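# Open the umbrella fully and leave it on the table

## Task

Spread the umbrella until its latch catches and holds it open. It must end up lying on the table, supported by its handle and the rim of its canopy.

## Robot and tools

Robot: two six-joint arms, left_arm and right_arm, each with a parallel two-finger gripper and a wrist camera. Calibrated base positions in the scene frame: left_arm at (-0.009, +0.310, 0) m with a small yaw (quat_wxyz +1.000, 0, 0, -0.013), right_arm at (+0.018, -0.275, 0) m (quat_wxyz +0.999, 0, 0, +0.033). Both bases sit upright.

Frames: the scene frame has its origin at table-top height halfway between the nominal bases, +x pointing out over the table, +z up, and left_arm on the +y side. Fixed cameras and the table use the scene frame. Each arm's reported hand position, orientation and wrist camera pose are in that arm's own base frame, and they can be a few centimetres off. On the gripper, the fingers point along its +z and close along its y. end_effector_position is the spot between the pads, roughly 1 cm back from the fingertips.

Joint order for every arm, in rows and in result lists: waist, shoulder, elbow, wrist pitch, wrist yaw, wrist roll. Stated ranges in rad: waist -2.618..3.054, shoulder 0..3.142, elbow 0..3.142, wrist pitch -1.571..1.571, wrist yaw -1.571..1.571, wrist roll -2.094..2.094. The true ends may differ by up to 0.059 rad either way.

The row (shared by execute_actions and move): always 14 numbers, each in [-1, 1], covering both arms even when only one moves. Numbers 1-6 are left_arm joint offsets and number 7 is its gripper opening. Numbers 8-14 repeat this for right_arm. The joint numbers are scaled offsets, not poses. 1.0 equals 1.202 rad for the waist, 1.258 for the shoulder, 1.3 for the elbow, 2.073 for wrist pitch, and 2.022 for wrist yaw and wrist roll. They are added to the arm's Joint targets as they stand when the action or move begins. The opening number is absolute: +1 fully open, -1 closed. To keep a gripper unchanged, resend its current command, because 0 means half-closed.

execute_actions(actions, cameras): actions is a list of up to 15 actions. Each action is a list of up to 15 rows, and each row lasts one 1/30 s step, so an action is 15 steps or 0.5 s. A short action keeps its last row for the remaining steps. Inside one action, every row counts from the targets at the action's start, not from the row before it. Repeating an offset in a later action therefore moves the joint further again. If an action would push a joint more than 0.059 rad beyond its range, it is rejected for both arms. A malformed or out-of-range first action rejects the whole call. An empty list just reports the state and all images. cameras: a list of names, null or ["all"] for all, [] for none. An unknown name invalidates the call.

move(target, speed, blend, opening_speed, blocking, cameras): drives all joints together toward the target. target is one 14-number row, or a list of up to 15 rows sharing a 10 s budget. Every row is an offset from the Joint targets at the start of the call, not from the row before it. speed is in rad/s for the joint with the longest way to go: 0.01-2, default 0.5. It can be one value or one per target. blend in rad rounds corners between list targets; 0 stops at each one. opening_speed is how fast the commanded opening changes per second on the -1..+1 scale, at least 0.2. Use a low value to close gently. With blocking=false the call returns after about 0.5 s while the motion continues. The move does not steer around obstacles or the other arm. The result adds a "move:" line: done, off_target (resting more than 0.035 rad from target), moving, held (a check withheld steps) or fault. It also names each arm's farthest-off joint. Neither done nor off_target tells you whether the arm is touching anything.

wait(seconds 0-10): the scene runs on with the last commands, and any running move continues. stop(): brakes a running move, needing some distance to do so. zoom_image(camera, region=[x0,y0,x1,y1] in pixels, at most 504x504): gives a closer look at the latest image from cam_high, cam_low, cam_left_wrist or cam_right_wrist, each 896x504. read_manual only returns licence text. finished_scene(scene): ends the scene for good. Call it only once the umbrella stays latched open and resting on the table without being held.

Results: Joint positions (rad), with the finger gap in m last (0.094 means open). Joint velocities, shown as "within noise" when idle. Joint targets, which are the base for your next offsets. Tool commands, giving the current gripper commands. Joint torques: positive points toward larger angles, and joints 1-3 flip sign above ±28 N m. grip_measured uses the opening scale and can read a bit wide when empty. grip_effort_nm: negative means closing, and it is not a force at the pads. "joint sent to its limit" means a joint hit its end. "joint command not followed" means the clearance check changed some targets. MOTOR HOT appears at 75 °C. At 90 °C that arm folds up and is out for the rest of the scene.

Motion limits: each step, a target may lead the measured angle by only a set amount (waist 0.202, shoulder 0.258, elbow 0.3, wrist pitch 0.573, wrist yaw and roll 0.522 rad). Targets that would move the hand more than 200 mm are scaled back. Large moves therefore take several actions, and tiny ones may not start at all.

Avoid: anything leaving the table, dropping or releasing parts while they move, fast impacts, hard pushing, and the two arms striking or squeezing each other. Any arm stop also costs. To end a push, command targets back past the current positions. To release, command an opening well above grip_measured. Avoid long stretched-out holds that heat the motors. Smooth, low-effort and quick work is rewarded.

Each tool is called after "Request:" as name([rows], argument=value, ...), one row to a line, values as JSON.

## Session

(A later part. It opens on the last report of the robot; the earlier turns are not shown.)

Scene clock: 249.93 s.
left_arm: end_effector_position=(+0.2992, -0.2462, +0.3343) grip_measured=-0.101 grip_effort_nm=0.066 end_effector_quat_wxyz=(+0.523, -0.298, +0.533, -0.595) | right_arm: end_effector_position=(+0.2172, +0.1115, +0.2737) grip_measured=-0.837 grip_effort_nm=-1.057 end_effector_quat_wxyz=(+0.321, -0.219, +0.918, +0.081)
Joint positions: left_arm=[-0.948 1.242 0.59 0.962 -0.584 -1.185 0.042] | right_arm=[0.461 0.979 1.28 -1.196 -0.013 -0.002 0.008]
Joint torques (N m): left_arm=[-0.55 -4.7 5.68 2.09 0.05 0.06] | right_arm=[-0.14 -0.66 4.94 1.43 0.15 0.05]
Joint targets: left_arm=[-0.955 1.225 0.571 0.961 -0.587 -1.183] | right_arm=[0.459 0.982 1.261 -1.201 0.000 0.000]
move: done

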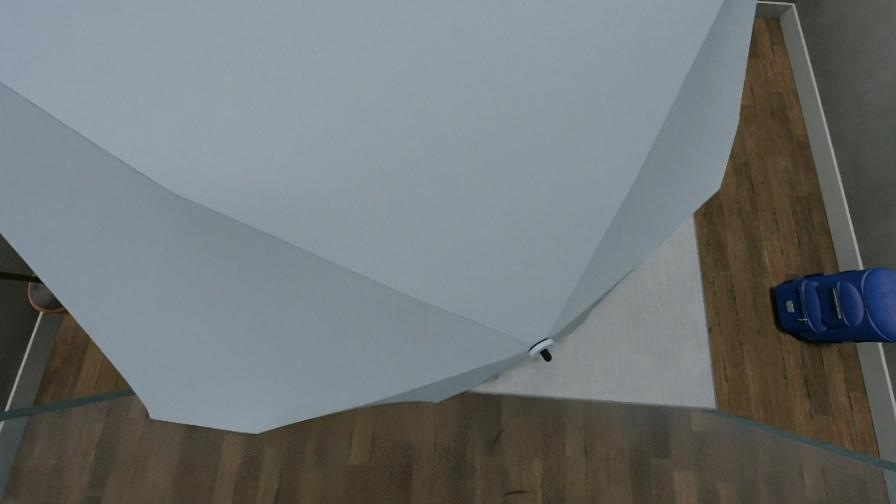

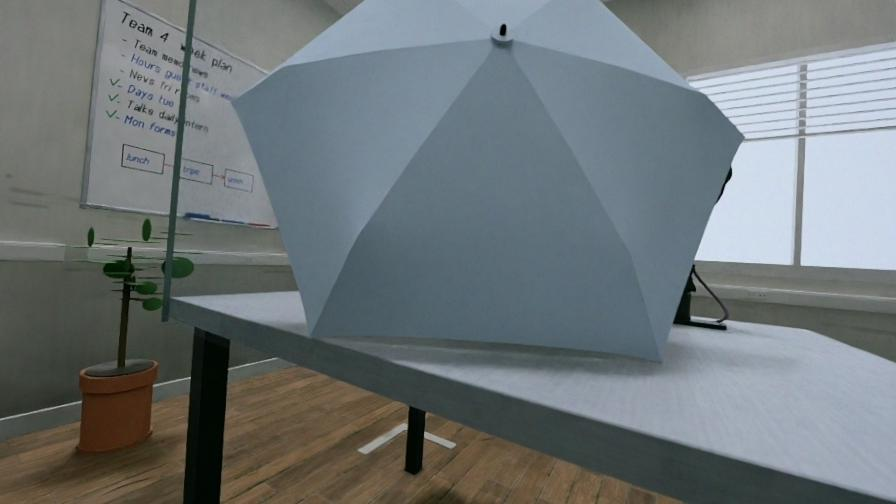

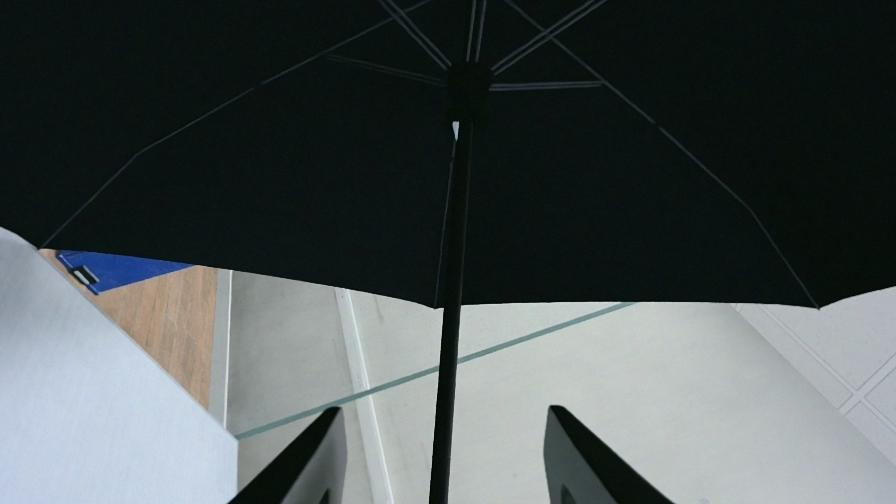

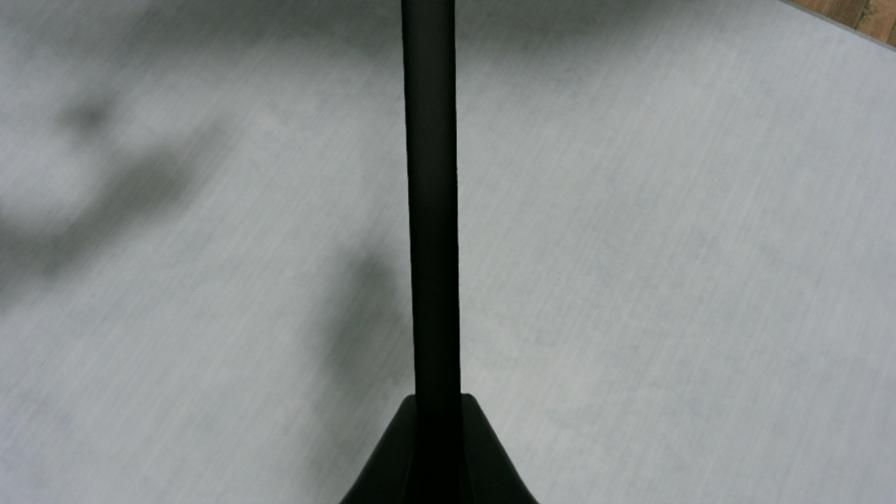

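Request:
move([
  [0,0,0,0,0,0,-0.1,0,-0.024,0.148,-0.107,0,0,-1],
  [0,0,0,0,0,0,-0.1,-0.438,-0.024,0.148,-0.107,0,0,-1],
], speed=0.3, blend=0.03)

Scene clock: 258.63 s.
left_arm: end_effector_position=(+0.2992, -0.2459, +0.3344) grip_measured=-0.101 grip_effort_nm=0.051 end_effector_quat_wxyz=(+0.523, -0.298, +0.532, -0.595) | right_arm: end_effector_position=(+0.2091, -0.0074, +0.2973) grip_measured=-0.837 grip_effort_nm=-1.062 end_effector_quat_wxyz=(+0.312, +0.013, +0.950, -0.003)
Joint positions: left_arm=[-0.948 1.242 0.59 0.963 -0.586 -1.185 0.042] | right_arm=[-0.056 0.962 1.421 -1.396 -0.019 -0.024 0.008]
Joint torques (N m): left_arm=[-0.54 -4.71 5.68 2.07 0.06 0.07] | right_arm=[-1.05 -1.07 8.81 1.17 0.2 0.25]
Joint targets: left_arm=[-0.955 1.225 0.571 0.960 -0.587 -1.183] | right_arm=[-0.067 0.952 1.453 -1.423 0.000 0.000]
move: done

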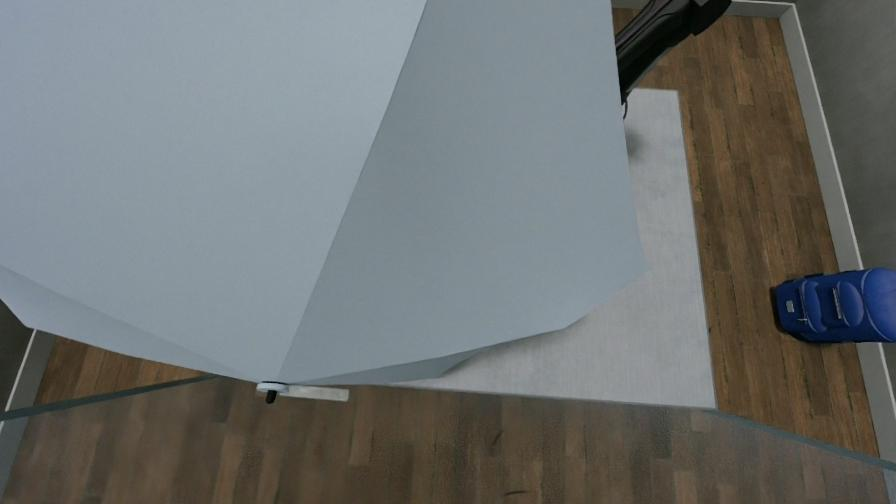

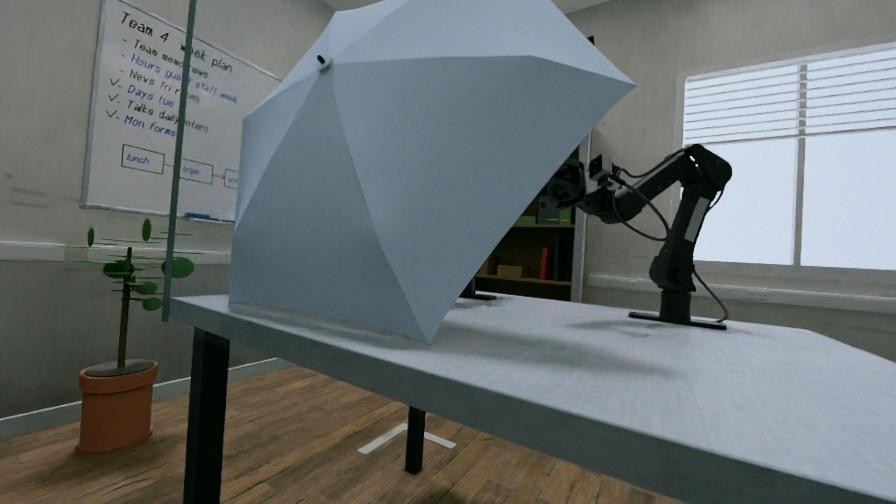

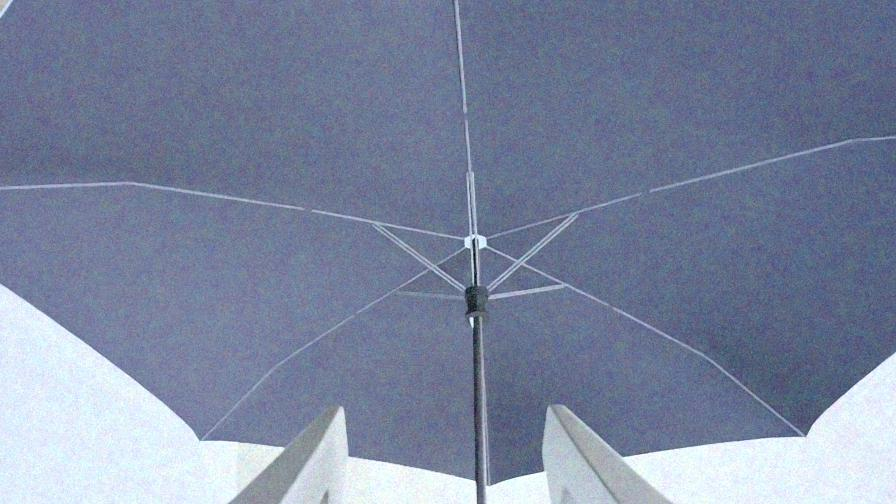

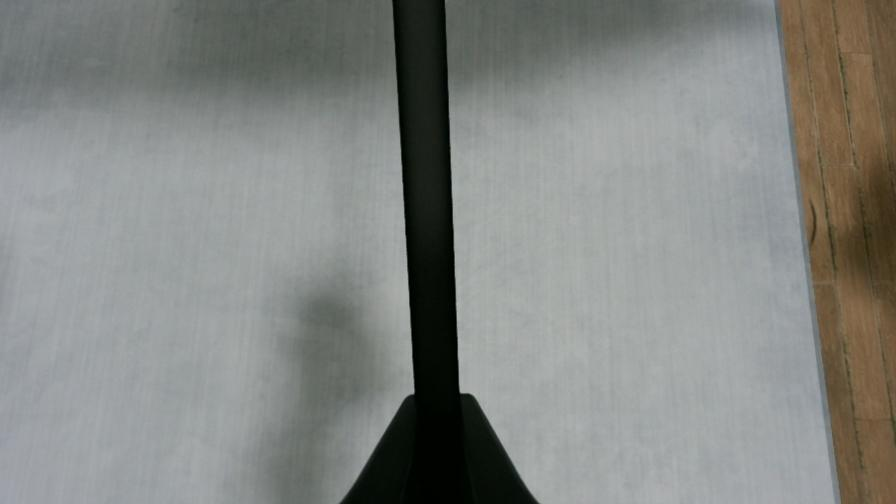

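Request:
move(target=[0,0,0,0,0,0,-0.1,0,-0.183,-0.387,0.132,0,0,-1], speed=0.15)

Scene clock: 271.60 s.
left_arm: end_effector_position=(+0.2992, -0.2459, +0.3344) grip_measured=-0.101 grip_effort_nm=0.061 end_effector_quat_wxyz=(+0.523, -0.298, +0.532, -0.595) | right_arm: end_effector_position=(+0.1988, -0.0077, +0.2149) grip_measured=-0.837 grip_effort_nm=-1.062 end_effector_quat_wxyz=(+0.324, +0.018, +0.946, -0.004)
Joint positions: left_arm=[-0.948 1.242 0.59 0.963 -0.586 -1.185 0.042] | right_arm=[-0.06 0.73 0.971 -1.153 -0.018 -0.017 0.008]
Joint torques (N m): left_arm=[-0.55 -4.71 5.68 2.08 0.07 0.07] | right_arm=[-0.7 -0.05 4.93 1.47 0.21 0.18]
Joint targets: left_arm=[-0.955 1.225 0.571 0.960 -0.587 -1.183] | right_arm=[-0.067 0.721 0.950 -1.149 0.000 0.000]
move: done

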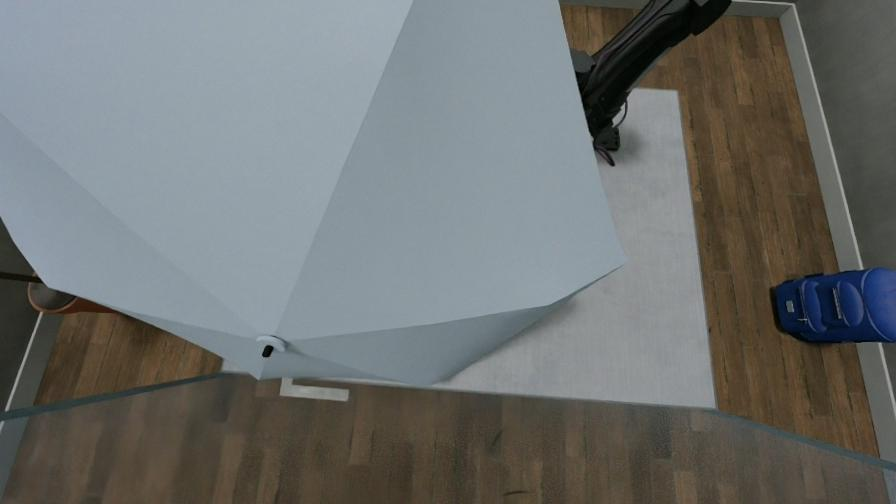

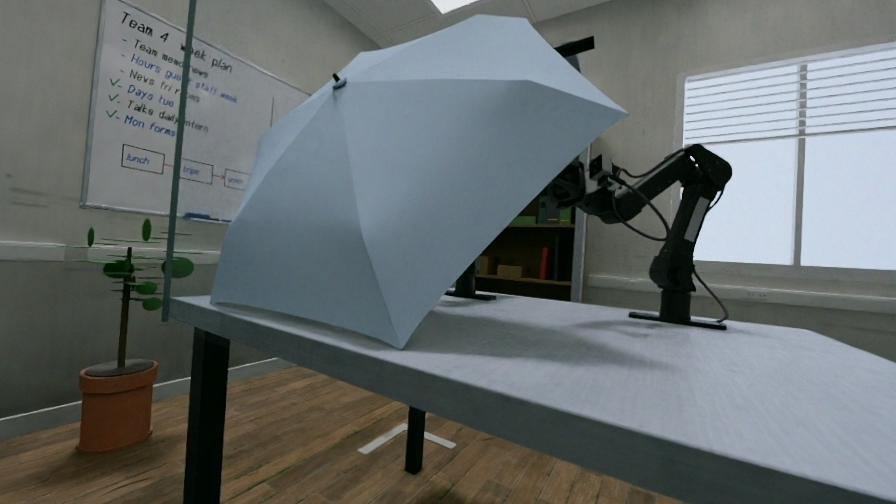

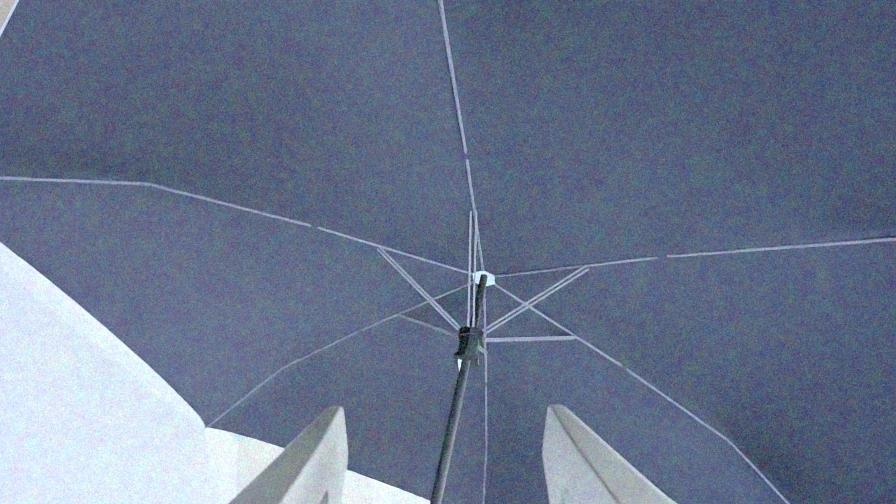

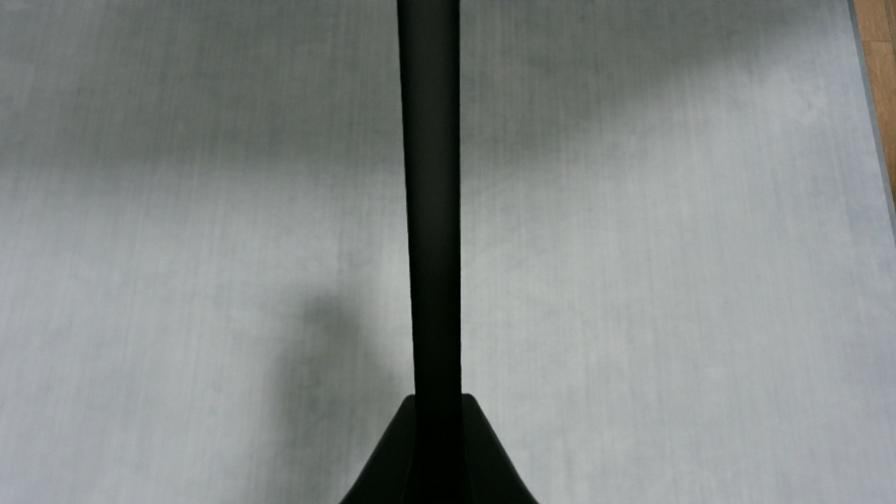

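Request:
zoom_image(camera="cam_high", region=[190, 320, 470, 420])

Request:
zoom_image(camera="cam_low", region=[150, 260, 450, 400])

Scaled by 1.800 from the camera's 896x504 image, which has a finer 1280x720 frame.

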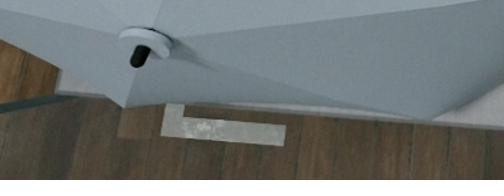

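Scaled by 1.680 from the camera's 896x504 image, which has a finer 1280x720 frame.

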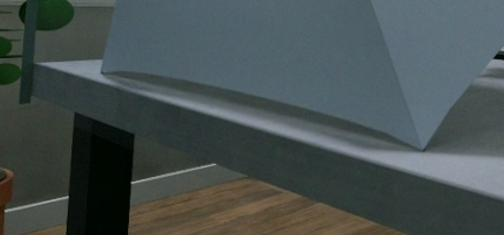

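Request:
move([
  [0,0,0,0,0,0,-0.1,0,0,0.0615,-0.0386,0,0,-1],
  [0,0,0,0,0,0,-0.1,0,-0.094,0.074,-0.102,0,0,-1],
], speed=0.15, blend=0.02)

Scene clock: 281.80 s.
left_arm: end_effector_position=(+0.2992, -0.2459, +0.3344) grip_measured=-0.101 grip_effort_nm=0.061 end_effector_quat_wxyz=(+0.523, -0.298, +0.532, -0.595) | right_arm: end_effector_position=(+0.1577, -0.0059, +0.2240) grip_measured=-0.837 grip_effort_nm=-1.067 end_effector_quat_wxyz=(+0.321, +0.020, +0.947, -0.005)
Joint positions: left_arm=[-0.948 1.242 0.59 0.963 -0.586 -1.185 0.042] | right_arm=[-0.06 0.615 1.014 -1.317 -0.015 -0.014 0.008]
Joint torques (N m): left_arm=[-0.55 -4.68 5.67 2.07 0.07 0.06] | right_arm=[-0.75 0.66 9.02 1.05 0.16 0.16]
Joint targets: left_arm=[-0.955 1.225 0.571 0.960 -0.587 -1.183] | right_arm=[-0.067 0.603 1.046 -1.361 0.001 0.000]
move: off_target (right_arm); right_arm: the wrist pitch is farthest, 0.044 rad from its target

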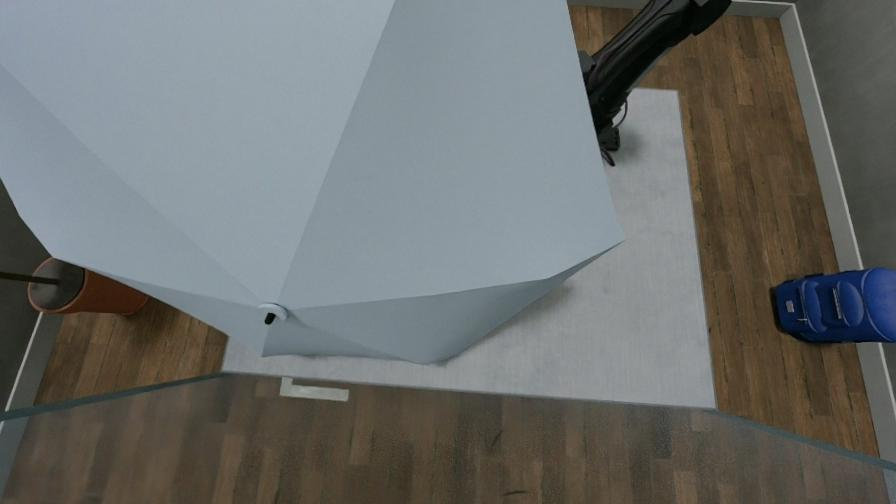

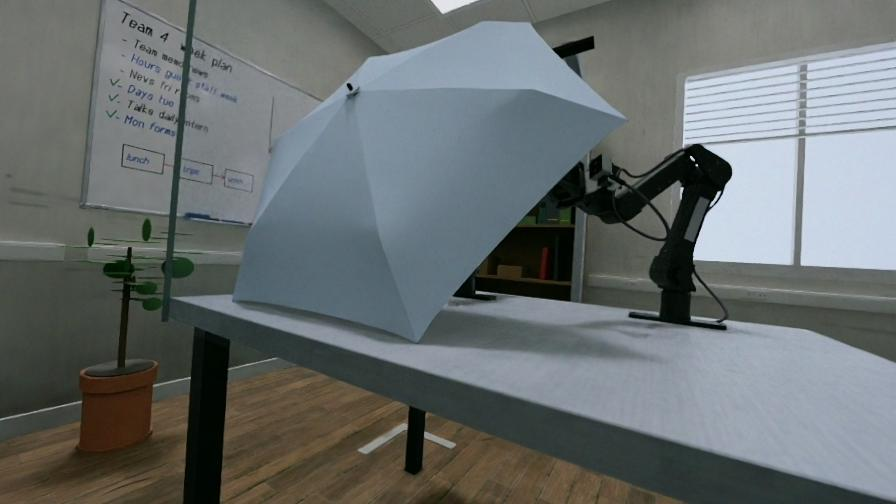

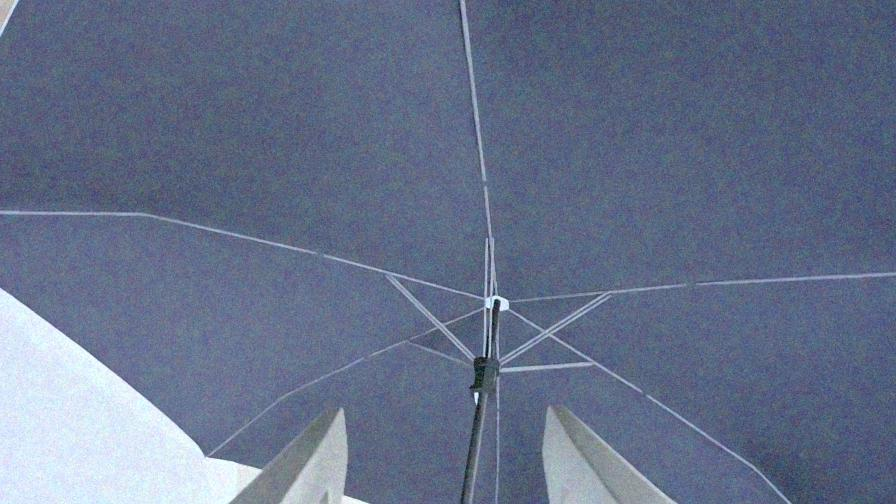

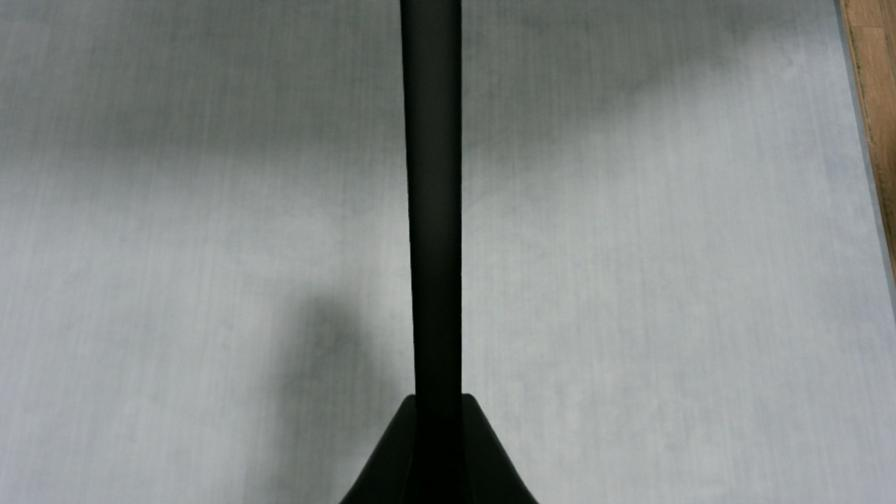

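Request:
move(target=[0,0,0,0,0,0,-0.1,0,-0.098,-0.293,0.087,0,0,-1], speed=0.12)

Scene clock: 288.70 s.
left_arm: end_effector_position=(+0.2992, -0.2459, +0.3345) grip_measured=-0.101 grip_effort_nm=0.061 end_effector_quat_wxyz=(+0.523, -0.298, +0.532, -0.595) | right_arm: end_effector_position=(+0.1508, -0.0058, +0.1401) grip_measured=-0.838 grip_effort_nm=-1.062 end_effector_quat_wxyz=(+0.282, +0.021, +0.959, -0.004)
Joint positions: left_arm=[-0.948 1.242 0.59 0.963 -0.586 -1.185 0.042] | right_arm=[-0.06 0.492 0.684 -1.191 -0.013 -0.013 0.008]
Joint torques (N m): left_arm=[-0.57 -4.71 5.7 2.07 0.06 0.06] | right_arm=[-0.72 0.69 5.08 1.43 0.15 0.13]
Joint targets: left_arm=[-0.955 1.225 0.571 0.961 -0.587 -1.183] | right_arm=[-0.067 0.480 0.665 -1.180 0.000 0.000]
move: done

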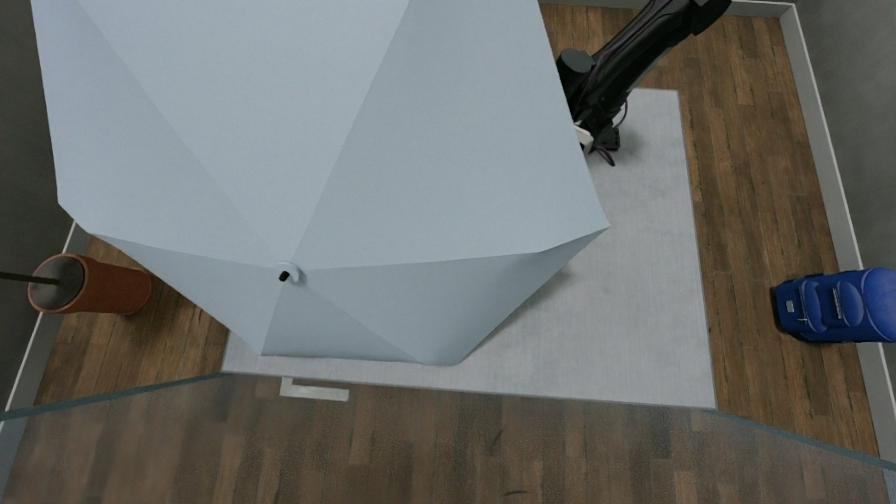

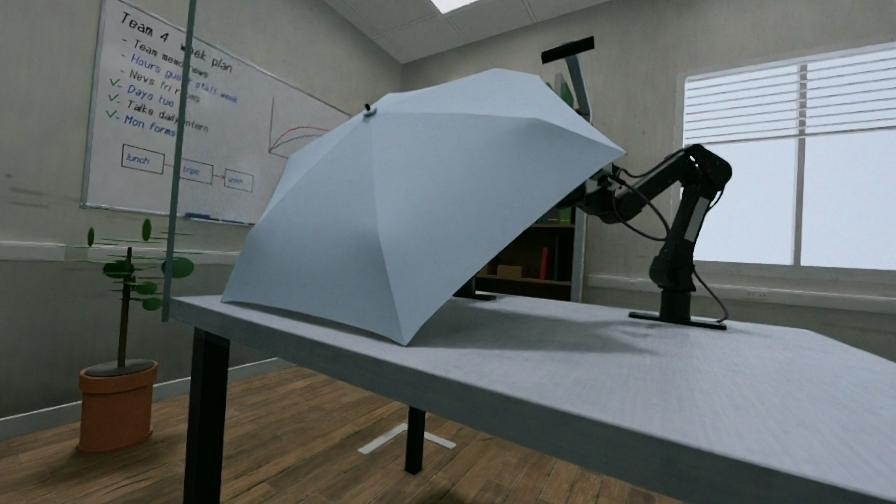

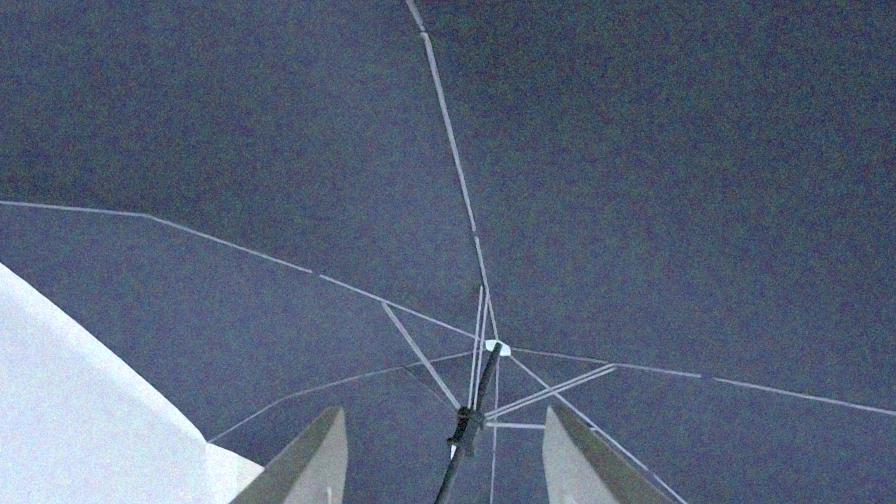

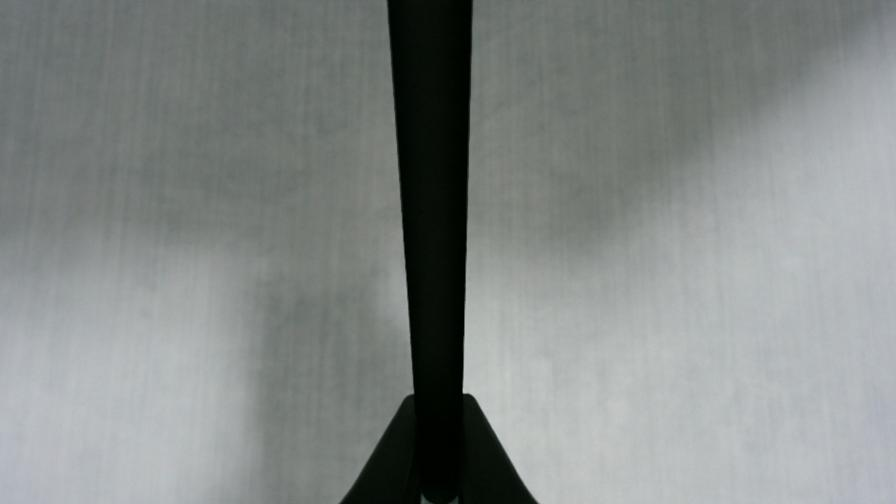

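Request:
move(target=[0,0,0,0,0,0,-0.1,0,0.048,-0.16,0.07,0,0,-1], speed=0.12)

Scene clock: 291.97 s.
left_arm: end_effector_position=(+0.2992, -0.2459, +0.3345) grip_measured=-0.101 grip_effort_nm=0.056 end_effector_quat_wxyz=(+0.523, -0.298, +0.532, -0.595) | right_arm: end_effector_position=(+0.1529, -0.0060, +0.0771) grip_measured=-0.838 grip_effort_nm=-1.062 end_effector_quat_wxyz=(+0.233, +0.022, +0.972, -0.002)
Joint positions: left_arm=[-0.948 1.242 0.59 0.963 -0.586 -1.185 0.042] | right_arm=[-0.06 0.534 0.476 -1.044 -0.012 -0.012 0.008]
Joint torques (N m): left_arm=[-0.58 -4.71 5.68 2.08 0.07 0.06] | right_arm=[-0.7 1.74 5.46 1.26 0.15 0.13]
Joint targets: left_arm=[-0.955 1.225 0.571 0.961 -0.587 -1.183] | right_arm=[-0.067 0.540 0.457 -1.035 0.000 0.000]
move: done

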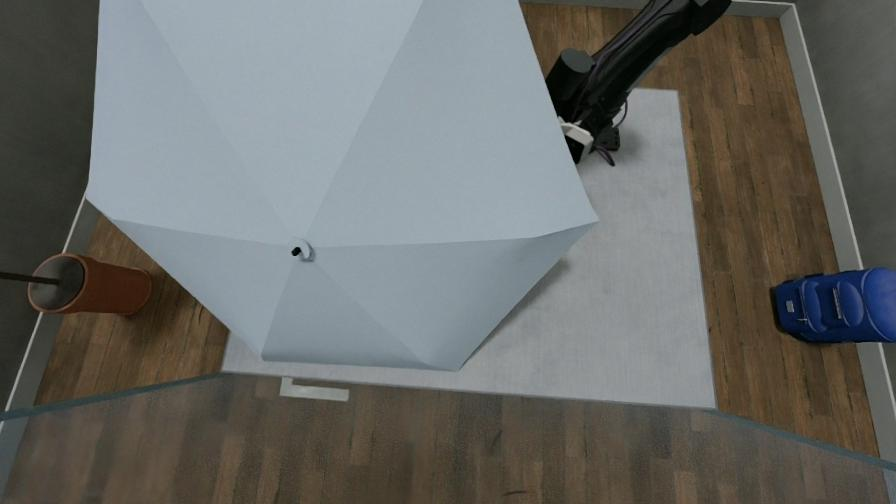

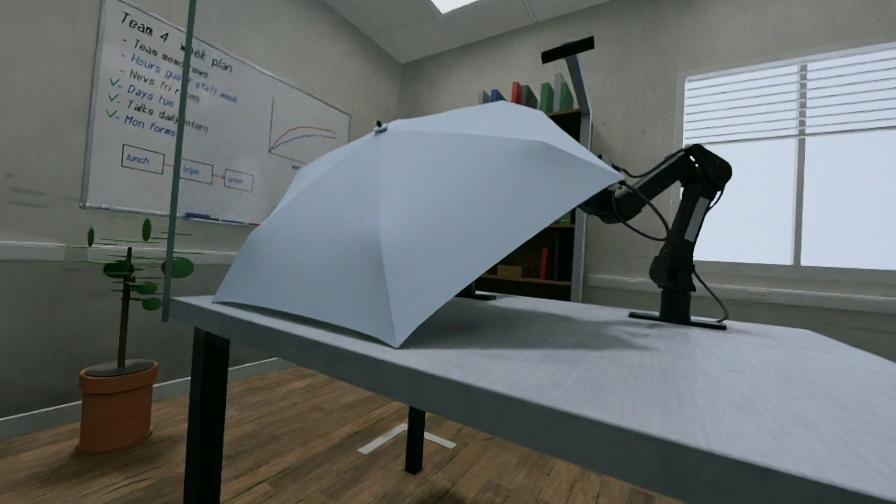

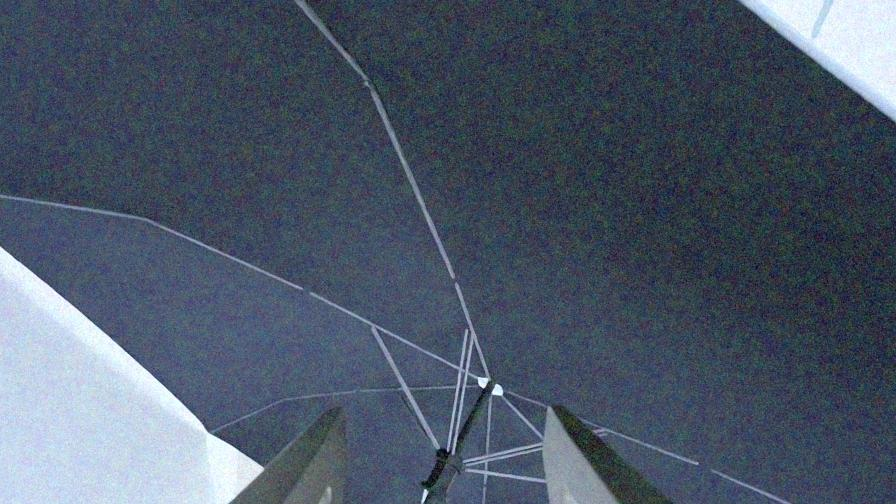

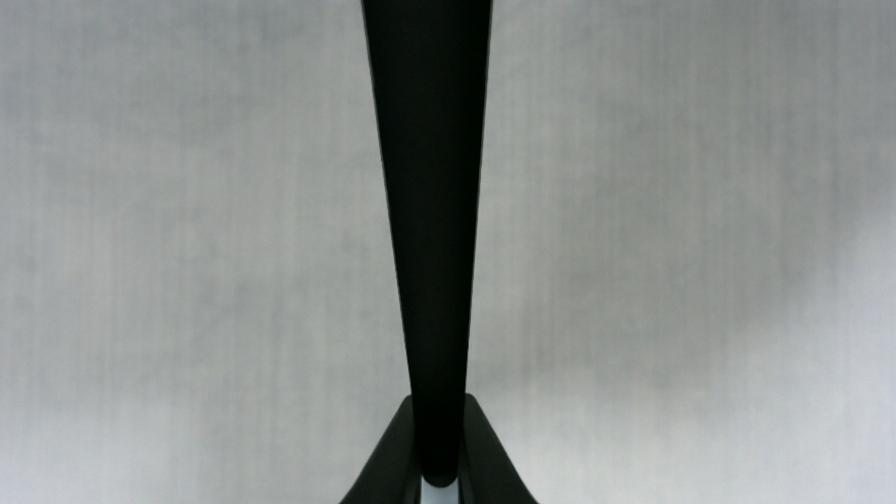

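Request:
move(target=[0,0,0,0,0,0,-0.1,0,0.013,-0.045,0.02,0,0,-1], speed=0.08)

Scene clock: 294.10 s.
left_arm: end_effector_position=(+0.2992, -0.2459, +0.3345) grip_measured=-0.101 grip_effort_nm=0.066 end_effector_quat_wxyz=(+0.523, -0.298, +0.532, -0.595) | right_arm: end_effector_position=(+0.1556, -0.0062, +0.0642) grip_measured=-0.838 grip_effort_nm=-1.057 end_effector_quat_wxyz=(+0.230, +0.022, +0.973, -0.002)
Joint positions: left_arm=[-0.948 1.242 0.59 0.963 -0.586 -1.185 0.042] | right_arm=[-0.06 0.545 0.428 -0.989 -0.012 -0.012 0.008]
Joint torques (N m): left_arm=[-0.55 -4.68 5.7 2.07 0.07 0.07] | right_arm=[-0.69 2.03 4.75 1.12 0.12 0.13]
Joint targets: left_arm=[-0.955 1.225 0.571 0.961 -0.587 -1.183] | right_arm=[-0.067 0.557 0.399 -0.994 0.000 0.000]
move: done

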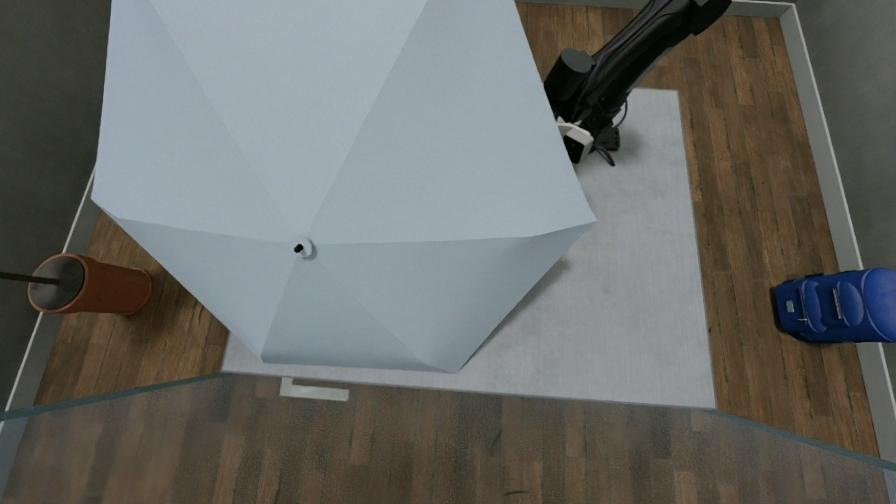

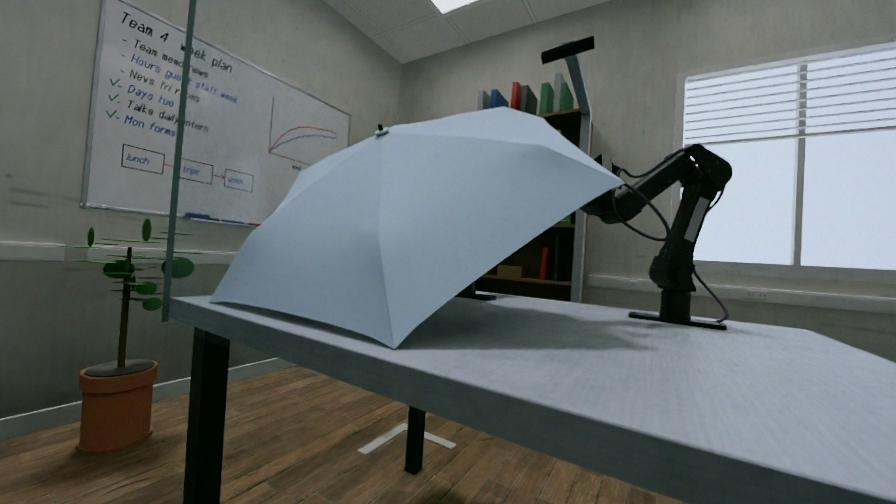

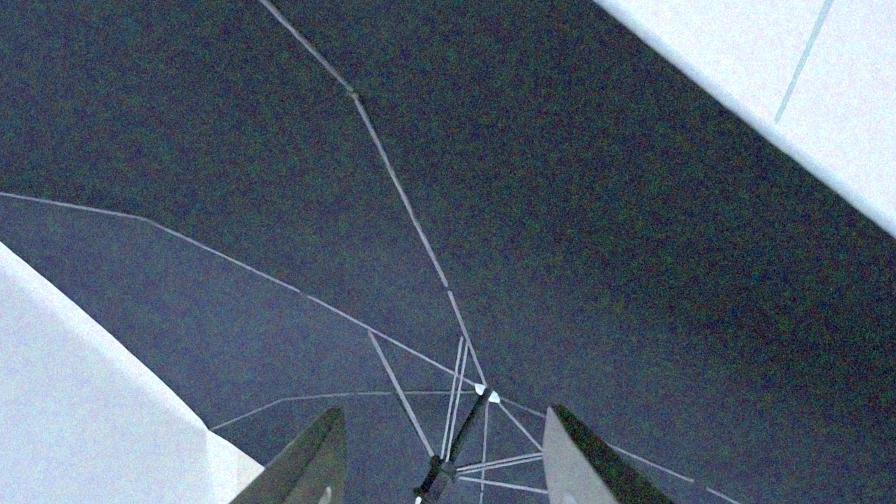

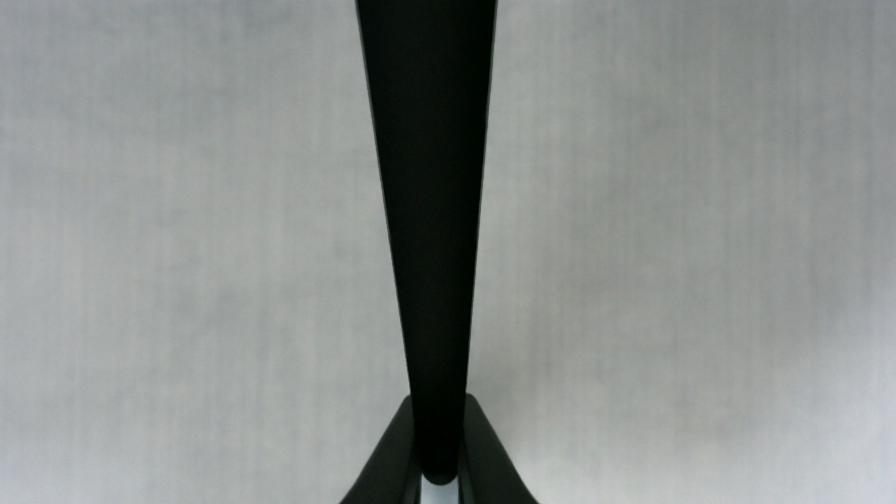

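Request:
move(target=[0,0,0,0,0,0,-0.1,0,0.010,-0.036,0.016,0,0,-1], speed=0.08, cameras=["cam_right_wrist","cam_high"])

Scene clock: 296.63 s.
left_arm: end_effector_position=(+0.2992, -0.2459, +0.3345) grip_measured=-0.101 grip_effort_nm=0.066 end_effector_quat_wxyz=(+0.523, -0.298, +0.532, -0.595) | right_arm: end_effector_position=(+0.1659, -0.0069, +0.0633) grip_measured=-0.838 grip_effort_nm=-1.067 end_effector_quat_wxyz=(+0.251, +0.022, +0.968, -0.003)
Joint positions: left_arm=[-0.948 1.242 0.59 0.963 -0.586 -1.185 0.042] | right_arm=[-0.06 0.545 0.404 -0.921 -0.012 -0.012 0.008]
Joint torques (N m): left_arm=[-0.58 -4.71 5.7 2.08 0.06 0.06] | right_arm=[-0.75 2.99 2.91 0.92 0.14 0.12]
Joint targets: left_arm=[-0.955 1.225 0.571 0.961 -0.587 -1.183] | right_arm=[-0.067 0.569 0.352 -0.960 0.001 0.000]
move: off_target (right_arm); right_arm: the elbow is farthest, 0.051 rad from its target
Images, in order: cam_high, cam_right_wrist.

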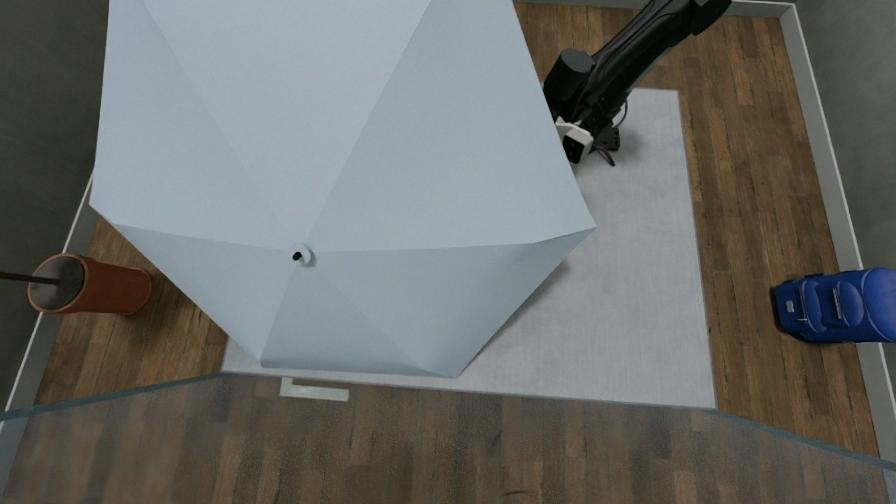

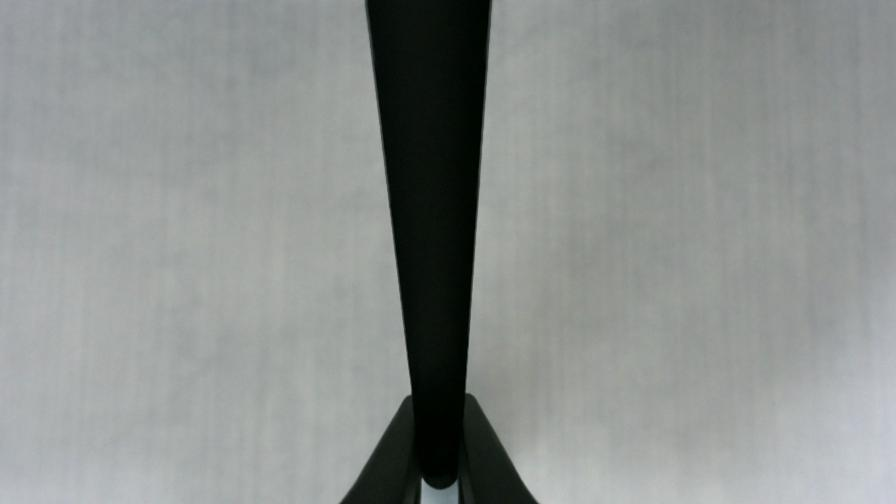

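Request:
move(target=[0,0,0,0,0,0,-0.1,0,-0.010,0.036,-0.016,0,0,-1], speed=0.08, cameras=["cam_right_wrist","cam_high","cam_low"])

Scene clock: 298.97 s.
left_arm: end_effector_position=(+0.2992, -0.2459, +0.3345) grip_measured=-0.101 grip_effort_nm=0.056 end_effector_quat_wxyz=(+0.523, -0.298, +0.532, -0.595) | right_arm: end_effector_position=(+0.1660, -0.0069, +0.0634) grip_measured=-0.838 grip_effort_nm=-1.067 end_effector_quat_wxyz=(+0.252, +0.022, +0.968, -0.003)
Joint positions: left_arm=[-0.948 1.242 0.59 0.963 -0.586 -1.185 0.042] | right_arm=[-0.06 0.545 0.404 -0.921 -0.012 -0.012 0.008]
Joint torques (N m): left_arm=[-0.58 -4.7 5.7 2.07 0.07 0.07] | right_arm=[-0.69 1.95 6.72 0.61 0.14 0.13]
Joint targets: left_arm=[-0.955 1.225 0.571 0.961 -0.587 -1.183] | right_arm=[-0.067 0.557 0.399 -0.994 0.001 0.000]
move: off_target (right_arm); right_arm: the wrist pitch is farthest, 0.072 rad from its target
Images, in order: cam_high, cam_low, cam_right_wrist.

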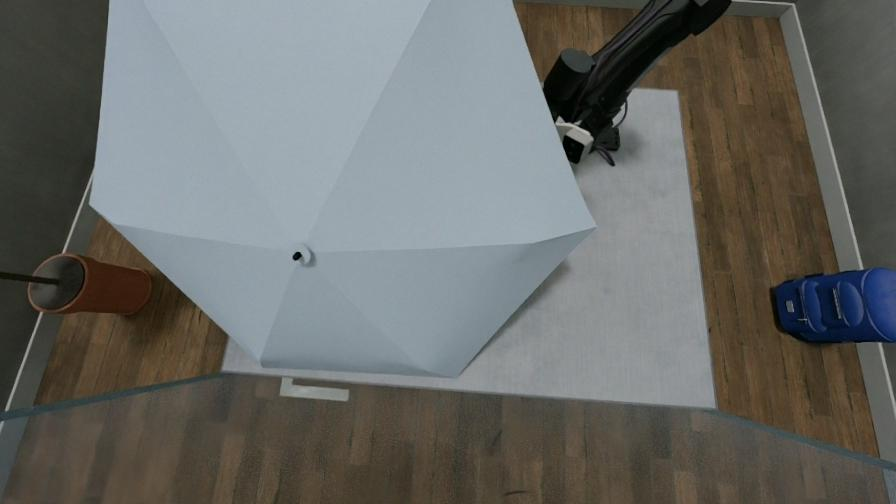

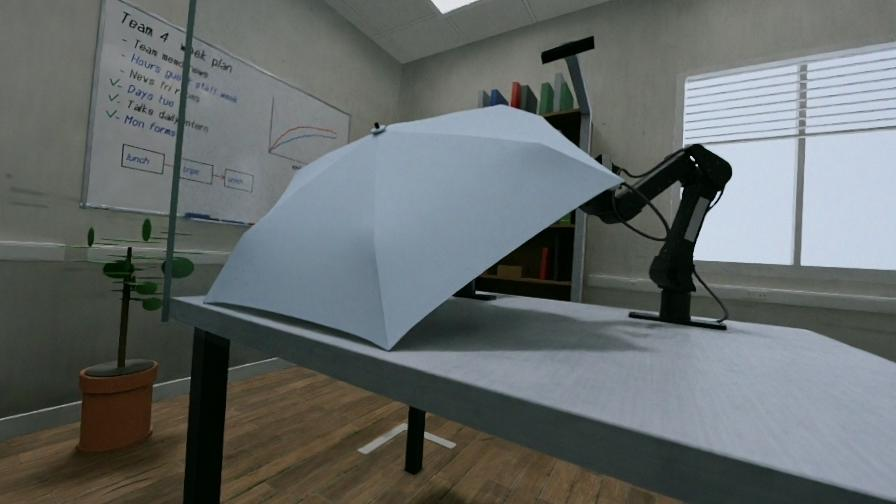

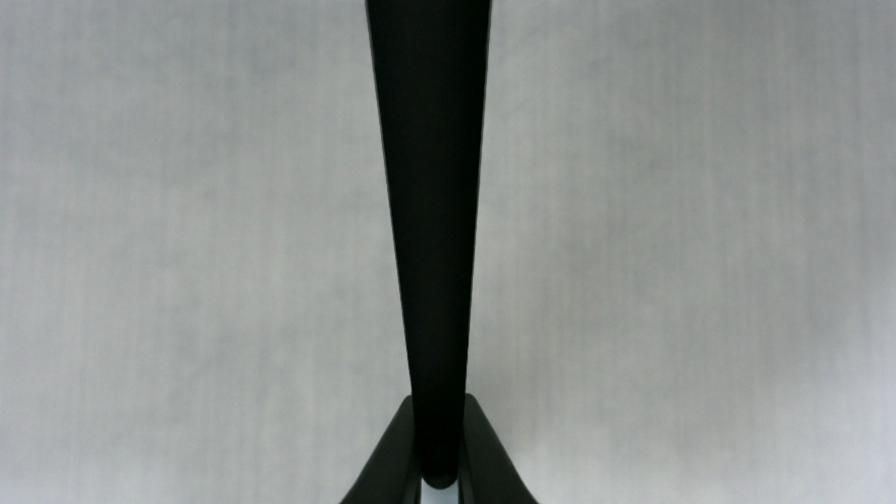

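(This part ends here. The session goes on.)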